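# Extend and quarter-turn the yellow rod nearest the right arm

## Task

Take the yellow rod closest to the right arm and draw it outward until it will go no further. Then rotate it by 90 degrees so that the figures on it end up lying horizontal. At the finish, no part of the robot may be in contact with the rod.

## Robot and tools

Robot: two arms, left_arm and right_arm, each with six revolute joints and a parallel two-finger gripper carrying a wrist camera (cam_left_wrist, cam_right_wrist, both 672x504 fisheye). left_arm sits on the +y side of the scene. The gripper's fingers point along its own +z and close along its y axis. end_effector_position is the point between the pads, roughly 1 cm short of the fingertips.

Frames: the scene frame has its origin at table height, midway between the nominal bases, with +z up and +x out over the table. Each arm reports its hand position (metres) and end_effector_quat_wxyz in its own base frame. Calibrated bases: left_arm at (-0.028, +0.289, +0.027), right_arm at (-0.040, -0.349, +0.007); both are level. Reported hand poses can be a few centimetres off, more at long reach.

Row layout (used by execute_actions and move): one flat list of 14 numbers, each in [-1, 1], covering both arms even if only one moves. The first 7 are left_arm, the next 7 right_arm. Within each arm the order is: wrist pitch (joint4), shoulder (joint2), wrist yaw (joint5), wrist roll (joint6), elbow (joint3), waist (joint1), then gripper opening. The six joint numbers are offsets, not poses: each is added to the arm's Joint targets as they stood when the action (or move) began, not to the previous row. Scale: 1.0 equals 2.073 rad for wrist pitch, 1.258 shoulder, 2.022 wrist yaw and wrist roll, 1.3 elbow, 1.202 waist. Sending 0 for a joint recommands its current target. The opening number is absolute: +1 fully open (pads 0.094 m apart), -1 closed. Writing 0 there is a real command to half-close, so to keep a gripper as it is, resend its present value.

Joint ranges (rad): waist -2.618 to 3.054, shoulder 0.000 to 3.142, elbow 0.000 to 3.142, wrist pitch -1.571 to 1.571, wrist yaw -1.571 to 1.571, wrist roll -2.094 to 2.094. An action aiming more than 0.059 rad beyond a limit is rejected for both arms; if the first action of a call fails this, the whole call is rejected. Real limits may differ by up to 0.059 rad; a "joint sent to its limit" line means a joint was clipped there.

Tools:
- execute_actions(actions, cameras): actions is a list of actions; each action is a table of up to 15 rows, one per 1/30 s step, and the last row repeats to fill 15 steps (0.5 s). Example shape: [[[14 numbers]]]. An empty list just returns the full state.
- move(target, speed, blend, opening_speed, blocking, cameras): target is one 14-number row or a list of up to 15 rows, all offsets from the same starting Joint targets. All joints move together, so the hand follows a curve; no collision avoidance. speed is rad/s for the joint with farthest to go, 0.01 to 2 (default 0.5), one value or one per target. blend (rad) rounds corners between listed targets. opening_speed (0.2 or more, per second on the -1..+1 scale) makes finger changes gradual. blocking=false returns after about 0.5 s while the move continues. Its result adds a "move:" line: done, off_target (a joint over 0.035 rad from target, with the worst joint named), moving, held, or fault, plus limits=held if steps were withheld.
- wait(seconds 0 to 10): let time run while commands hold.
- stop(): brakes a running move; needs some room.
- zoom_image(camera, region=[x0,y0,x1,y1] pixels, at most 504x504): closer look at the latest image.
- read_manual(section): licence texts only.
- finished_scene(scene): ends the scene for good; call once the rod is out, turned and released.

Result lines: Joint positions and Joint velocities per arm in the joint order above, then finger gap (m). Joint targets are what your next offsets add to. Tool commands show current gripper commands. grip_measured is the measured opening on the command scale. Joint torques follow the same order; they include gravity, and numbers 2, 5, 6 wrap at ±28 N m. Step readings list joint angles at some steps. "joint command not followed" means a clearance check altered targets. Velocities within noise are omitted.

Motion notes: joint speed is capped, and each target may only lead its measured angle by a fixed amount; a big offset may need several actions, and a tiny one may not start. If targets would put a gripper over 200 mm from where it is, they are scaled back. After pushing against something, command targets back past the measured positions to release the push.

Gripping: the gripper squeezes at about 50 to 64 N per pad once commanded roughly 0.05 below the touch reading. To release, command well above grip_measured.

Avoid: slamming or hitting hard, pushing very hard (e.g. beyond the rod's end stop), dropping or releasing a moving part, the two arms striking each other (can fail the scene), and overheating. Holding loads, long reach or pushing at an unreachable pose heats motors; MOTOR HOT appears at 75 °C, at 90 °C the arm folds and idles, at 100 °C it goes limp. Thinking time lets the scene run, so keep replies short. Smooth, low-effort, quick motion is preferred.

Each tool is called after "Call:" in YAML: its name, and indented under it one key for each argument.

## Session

Call:
execute_actions:
  actions: []

Scene clock: 0.00 s.
left_arm: end_effector_position=(+0.4127, +0.0165, +0.1264) grip_measured=+1.000 end_effector_quat_wxyz=(+0.618, -0.002, +0.786, +0.007) | right_arm: end_effector_position=(+0.3903, -0.0463, +0.1052) grip_measured=+1.000 end_effector_quat_wxyz=(+0.587, +0.098, +0.798, -0.097)
Joint names: [wrist pitch, shoulder, wrist yaw, wrist roll, elbow, waist]
Joint positions: left_arm=[0.901 1.55 0.039 0.018 0.411 0.054 0.094] | right_arm=[0.871 1.537 0.276 0.046 0.357 0.003 0.094]
Joint velocities: within noise
Joint torques (N m): no reading
Heat: left arm: 39 °C; right arm: 39 °C.
Joint targets: left_arm=[0.890 1.548 0.039 0.020 0.413 0.054] | right_arm=[0.861 1.535 0.277 0.048 0.359 0.003]
Tool commands: left_gripper/opening=+1.0 right_gripper/opening=+1.0
camera_calibration:
cam_left_wrist: T_world_to_cam=[[-0.0177715, -0.985886, 0.166469, -0.00802584], [-0.580773, -0.125349, -0.804357, 0.379017], [0.813871, -0.110976, -0.570349, -0.140832], [0, 0, 0, 1]] pos_world=[0.334599, 0.0239679, 0.225878]
cam_right_wrist: T_world_to_cam=[[-0.258995, -0.939858, 0.222685, 0.0248201], [-0.669392, 0.00845401, -0.742861, 0.372449], [0.696301, -0.341461, -0.631323, -0.10339], [0, 0, 0, 1]] pos_world=[0.327733, -0.0151249, 0.205878]

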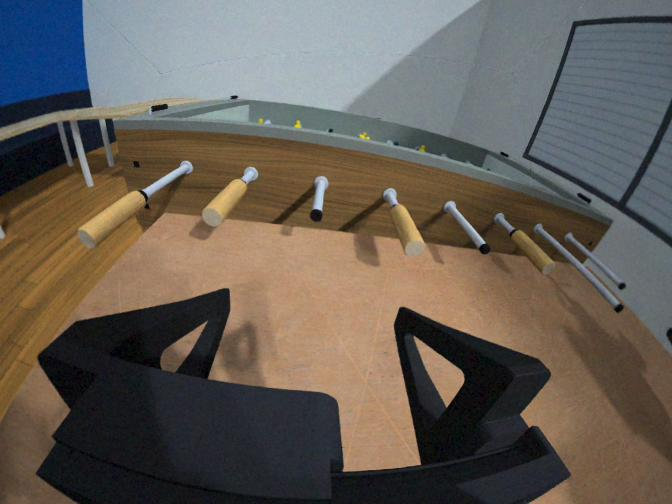

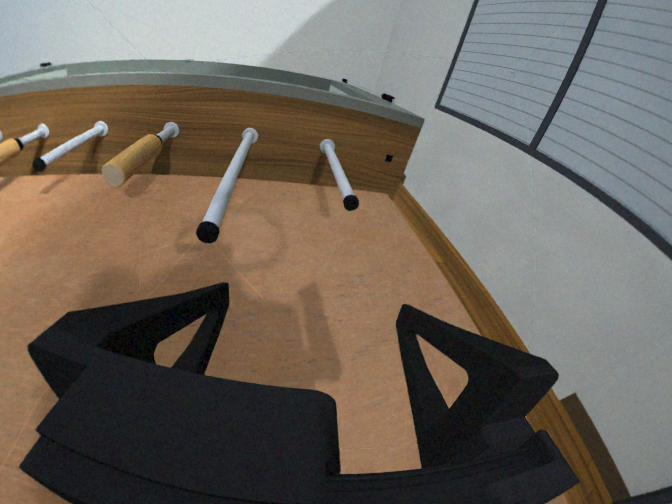

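Call:
move:
  target: [0,0,0,0,0,0,1, -0.4202,0,-0.0381,-0.0237,0.7238,0.1639,1]
  speed: 1.5
  cameras: ["cam_right_wrist"]

Call:
zoom_image:
  camera: "cam_right_wrist"
  region: [140, 140, 380, 390]

Call:
zoom_image:
  camera: "cam_right_wrist"
  region: [200, 140, 380, 240]

Scene clock: 23.10 s.
left_arm: end_effector_position=(+0.4127, +0.0165, +0.1264) grip_measured=+1.000 end_effector_quat_wxyz=(+0.618, -0.002, +0.786, +0.007) | right_arm: end_effector_position=(+0.4981, +0.0624, +0.3198) grip_measured=+1.000 end_effector_quat_wxyz=(+0.618, -0.010, +0.786, -0.019)
Joint positions: left_arm=[0.901 1.55 0.039 0.018 0.411 0.054 0.094] | right_arm=[0.01 1.537 0.208 0.008 1.283 0.196 0.094]
Joint torques (N m): left_arm=[1.85 -6.78 -0.02 0.01 5.6 -0.03] | right_arm=[1.54 -6.76 -0.02 -0.08 8.73 0.44]
Joint targets: left_arm=[0.890 1.548 0.039 0.020 0.413 0.054] | right_arm=[-0.010 1.535 0.200 0.000 1.300 0.200]
move: done
camera_calibration:
cam_right_wrist: T_world_to_cam=[[-0.0133386, -0.973933, 0.226443, -0.0143205], [-0.603156, -0.172786, -0.778683, 0.592885], [0.797511, -0.146967, -0.585129, -0.0831806], [0, 0, 0, 1]]
Images, in order: cam_right_wrist.

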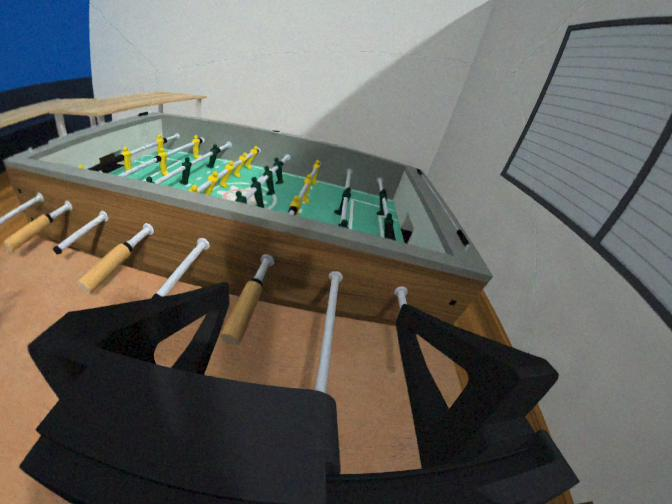

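Scaled by 2.016 from the camera's 672x504 image, which has a finer 960x720 frame.

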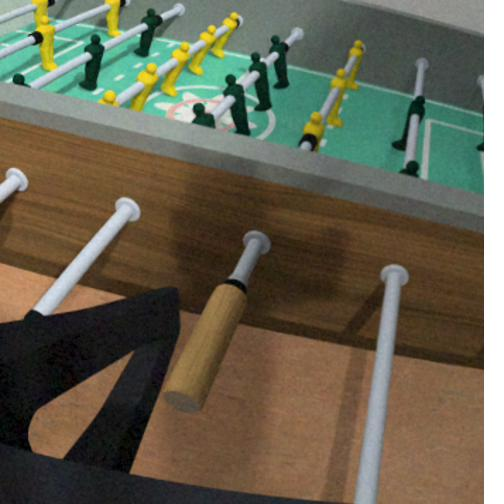

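Scaled by 2.800 from the camera's 672x504 image, which has a finer 960x720 frame.

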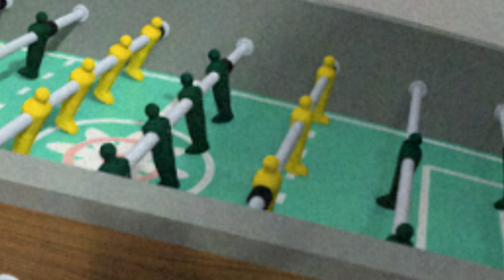

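Call:
move:
  target:
    - [0,0,0,0,0,0,1, 0.3948,0.4803,0.1988,-0.777,-0.0533,0.2196,0.35]
    - [0,0,0,0,0,0,1, 0.5748,0.7855,0.1814,-0.777,0.0319,0.192,0.35]
    - [0,0,0,0,0,0,1, 0.4616,0.9194,0.1465,-0.777,0.3244,0.1349,0.35]
  speed: [1.3,0.7,0.5]
  blend: [0.12,0.03,0]
  cameras: ["cam_right_wrist"]

Scene clock: 80.47 s.
left_arm: end_effector_position=(+0.4127, +0.0165, +0.1264) grip_measured=+1.000 end_effector_quat_wxyz=(+0.618, -0.002, +0.786, +0.007) | right_arm: end_effector_position=(+0.6553, +0.1608, +0.0733) grip_measured=+0.351 end_effector_quat_wxyz=(+0.464, -0.465, +0.533, -0.533)
Joint positions: left_arm=[0.901 1.55 0.039 0.018 0.411 0.054 0.094] | right_arm=[0.964 2.661 0.505 -1.57 1.696 0.367 0.063]
Joint torques (N m): left_arm=[1.85 -6.76 -0.01 0.01 5.65 -0.02] | right_arm=[1.54 -11.07 -0.04 0 7.88 -0.39]
Joint targets: left_arm=[0.890 1.548 0.039 0.020 0.413 0.054] | right_arm=[0.947 2.691 0.496 -1.571 1.722 0.362]
move: done
camera_calibration:
cam_right_wrist: T_world_to_cam=[[-0.0237217, 0.182916, 0.982842, -0.0951672], [-0.519224, -0.842378, 0.144243, 0.497793], [0.854309, -0.506894, 0.114957, -0.368924], [0, 0, 0, 1]]
Images, in order: cam_right_wrist.

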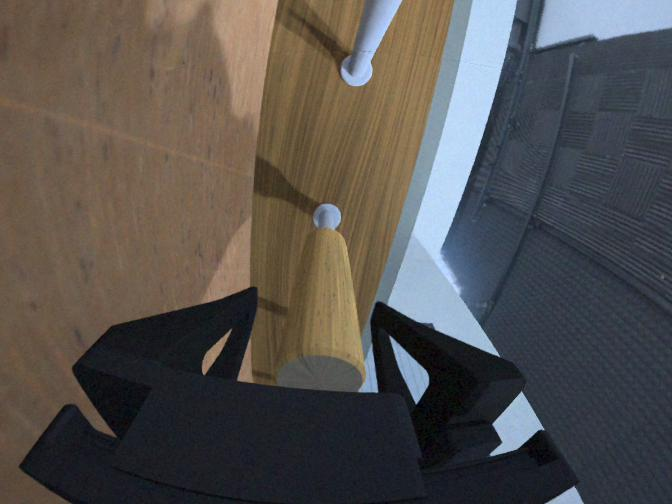

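Call:
move:
  target:
    - [0,0,0,0,0,0,1, 0,0,0,0,0,0,-0.5]
    - [0,0,0,0,0,0,1, 0.0985,-0.2363,0.0188,0.8165,-0.3958,0.0691,-0.5]
    - [0,0,0,0,0,0,1, 0.1588,-0.3048,0.0507,0.8165,-0.5582,0.1227,-0.5]
    - [0,0,0,0,0,0,1, 0.1931,-0.3396,0.0733,0.8165,-0.6465,0.1608,-0.5]
    - [0,0,0,0,0,0,1, 0.2131,-0.3583,0.0885,0.8165,-0.6965,0.1863,-0.5]
  speed: [0.5,0.8,0.4,0.4,0.2]
  blend: [0,0.05,0.03,0.02,0]
  opening_speed: 0.5
  cameras: ["cam_right_wrist"]

Scene clock: 134.80 s.
left_arm: end_effector_position=(+0.4127, +0.0165, +0.1264) grip_measured=+1.000 end_effector_quat_wxyz=(+0.618, -0.002, +0.786, +0.007) | right_arm: end_effector_position=(+0.4849, +0.1779, +0.0682) grip_measured=-0.310 end_effector_quat_wxyz=(+0.682, +0.030, +0.730, -0.022)
Joint positions: left_arm=[0.901 1.55 0.039 0.018 0.411 0.054 0.094] | right_arm=[1.323 2.284 0.624 0.058 0.877 0.553 0.032]
Joint torques (N m): left_arm=[1.86 -6.75 0 0.03 5.6 -0.02] | right_arm=[2.23 -13.09 0.64 0.25 -0.44 3.07]
Heat: left arm: 39 °C; right arm: 44 °C.
Joint targets: left_arm=[0.890 1.548 0.039 0.020 0.413 0.054] | right_arm=[1.389 2.240 0.675 0.080 0.817 0.586]
move: off_target (right_arm); right_arm: the wrist pitch is farthest, 0.065 rad from its target
camera_calibration:
cam_right_wrist: T_world_to_cam=[[-0.108741, -0.978969, 0.172613, 0.205867], [-0.468462, -0.102686, -0.877496, 0.3379], [0.876766, -0.176282, -0.447443, -0.245438], [0, 0, 0, 1]]
Images, in order: cam_right_wrist.

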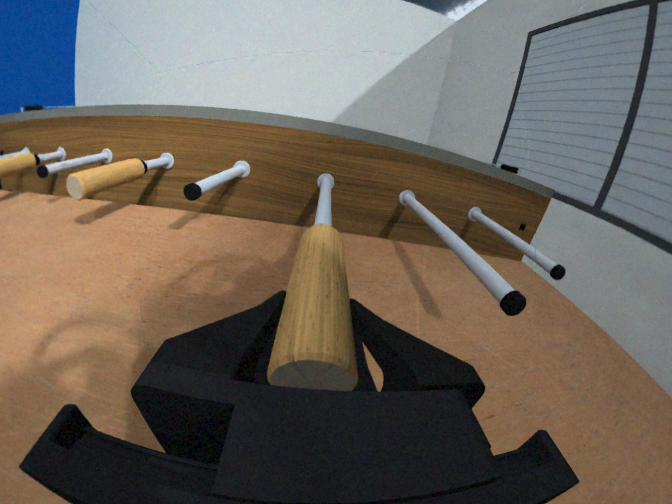

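Call:
move:
  target: [0,0,0,0,0,0,1, 0.0241,-0.02,0.019,0,-0.06,0.032,-0.5]
  speed: 0.2
  cameras: []

Scene clock: 140.47 s.
left_arm: end_effector_position=(+0.4127, +0.0165, +0.1264) grip_measured=+1.000 end_effector_quat_wxyz=(+0.618, -0.002, +0.786, +0.007) | right_arm: end_effector_position=(+0.4830, +0.1766, +0.0686) grip_measured=-0.310 end_effector_quat_wxyz=(+0.681, +0.027, +0.732, -0.021)
Joint positions: left_arm=[0.901 1.55 0.039 0.018 0.411 0.054 0.094] | right_arm=[1.323 2.275 0.617 0.058 0.864 0.55 0.032]
Joint torques (N m): left_arm=[1.86 -6.8 -0.01 0.01 5.64 -0.01] | right_arm=[2.68 -14.28 1.14 0.24 -5.55 6.69]
Joint targets: left_arm=[0.890 1.548 0.039 0.020 0.413 0.054] | right_arm=[1.439 2.216 0.714 0.080 0.738 0.625]
move: off_target (right_arm); right_arm: the elbow is farthest, 0.125 rad from its target

Call:
move:
  target:
    - [0,0,0,0,0,0,1, -0.0535,0.027,-0.044,-0.0074,0.0954,-0.0582,-0.5]
    - [0,0,0,0,0,0,1, -0.0535,0.027,-0.044,-0.0074,0.0954,-0.0582,0.9]
    - [0,0,0,0,0,0,1, -0.261,-0.2671,-0.044,-0.0074,0.1169,-0.0582,0.9]
    - [0,0,0,0,0,0,1, -0.6942,-0.5453,-0.2542,-0.0396,0.4246,-0.3536,0.9]
  speed: [0.3,0.5,0.6,1.3]
  blend: [0,0,0.1,0]
  opening_speed: 1.2
  cameras: ["cam_right_wrist"]

Call:
zoom_image:
  camera: "cam_right_wrist"
  region: [200, 140, 380, 240]

Scene clock: 157.13 s.
left_arm: end_effector_position=(+0.4127, +0.0165, +0.1264) grip_measured=+1.000 end_effector_quat_wxyz=(+0.618, -0.002, +0.786, +0.007) | right_arm: end_effector_position=(+0.4968, +0.0660, +0.3189) grip_measured=+0.898 end_effector_quat_wxyz=(+0.619, -0.013, +0.785, -0.017)
Joint positions: left_arm=[0.901 1.55 0.039 0.018 0.411 0.054 0.094] | right_arm=[0.019 1.533 0.208 0.007 1.273 0.204 0.089]
Joint torques (N m): left_arm=[1.85 -6.79 -0.01 0.02 5.61 -0.05] | right_arm=[1.57 -6.84 -0.01 -0.09 8.73 -0.28]
Joint targets: left_arm=[0.890 1.548 0.039 0.020 0.413 0.054] | right_arm=[0.000 1.529 0.200 0.000 1.291 0.200]
move: done
camera_calibration:
cam_right_wrist: T_world_to_cam=[[-0.00649584, -0.974063, 0.226185, -0.0139225], [-0.599478, -0.177245, -0.78052, 0.591102], [0.800365, -0.140663, -0.582778, -0.0846718], [0, 0, 0, 1]]
Images, in order: cam_right_wrist.

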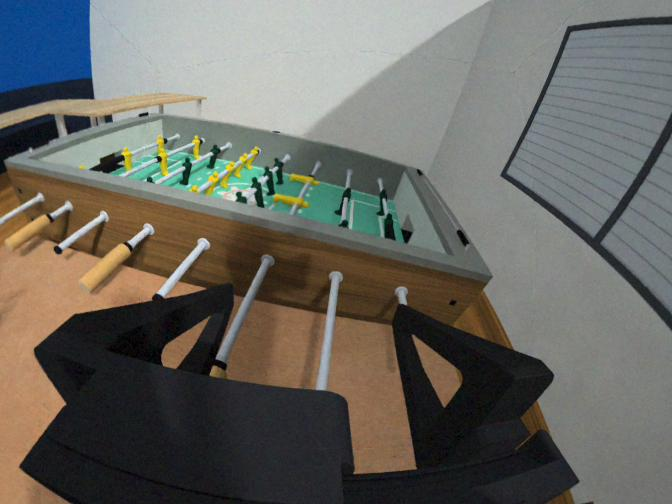

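Scaled by 2.800 from the camera's 672x504 image, which has a finer 960x720 frame.

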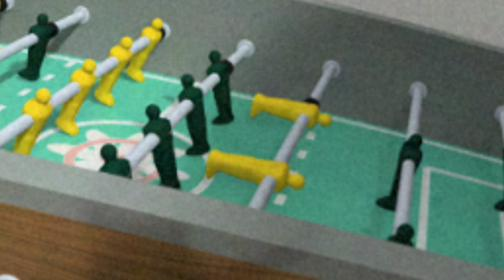

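Call:
finished_scene:
  scene: 3

The scene is finished: the task was done.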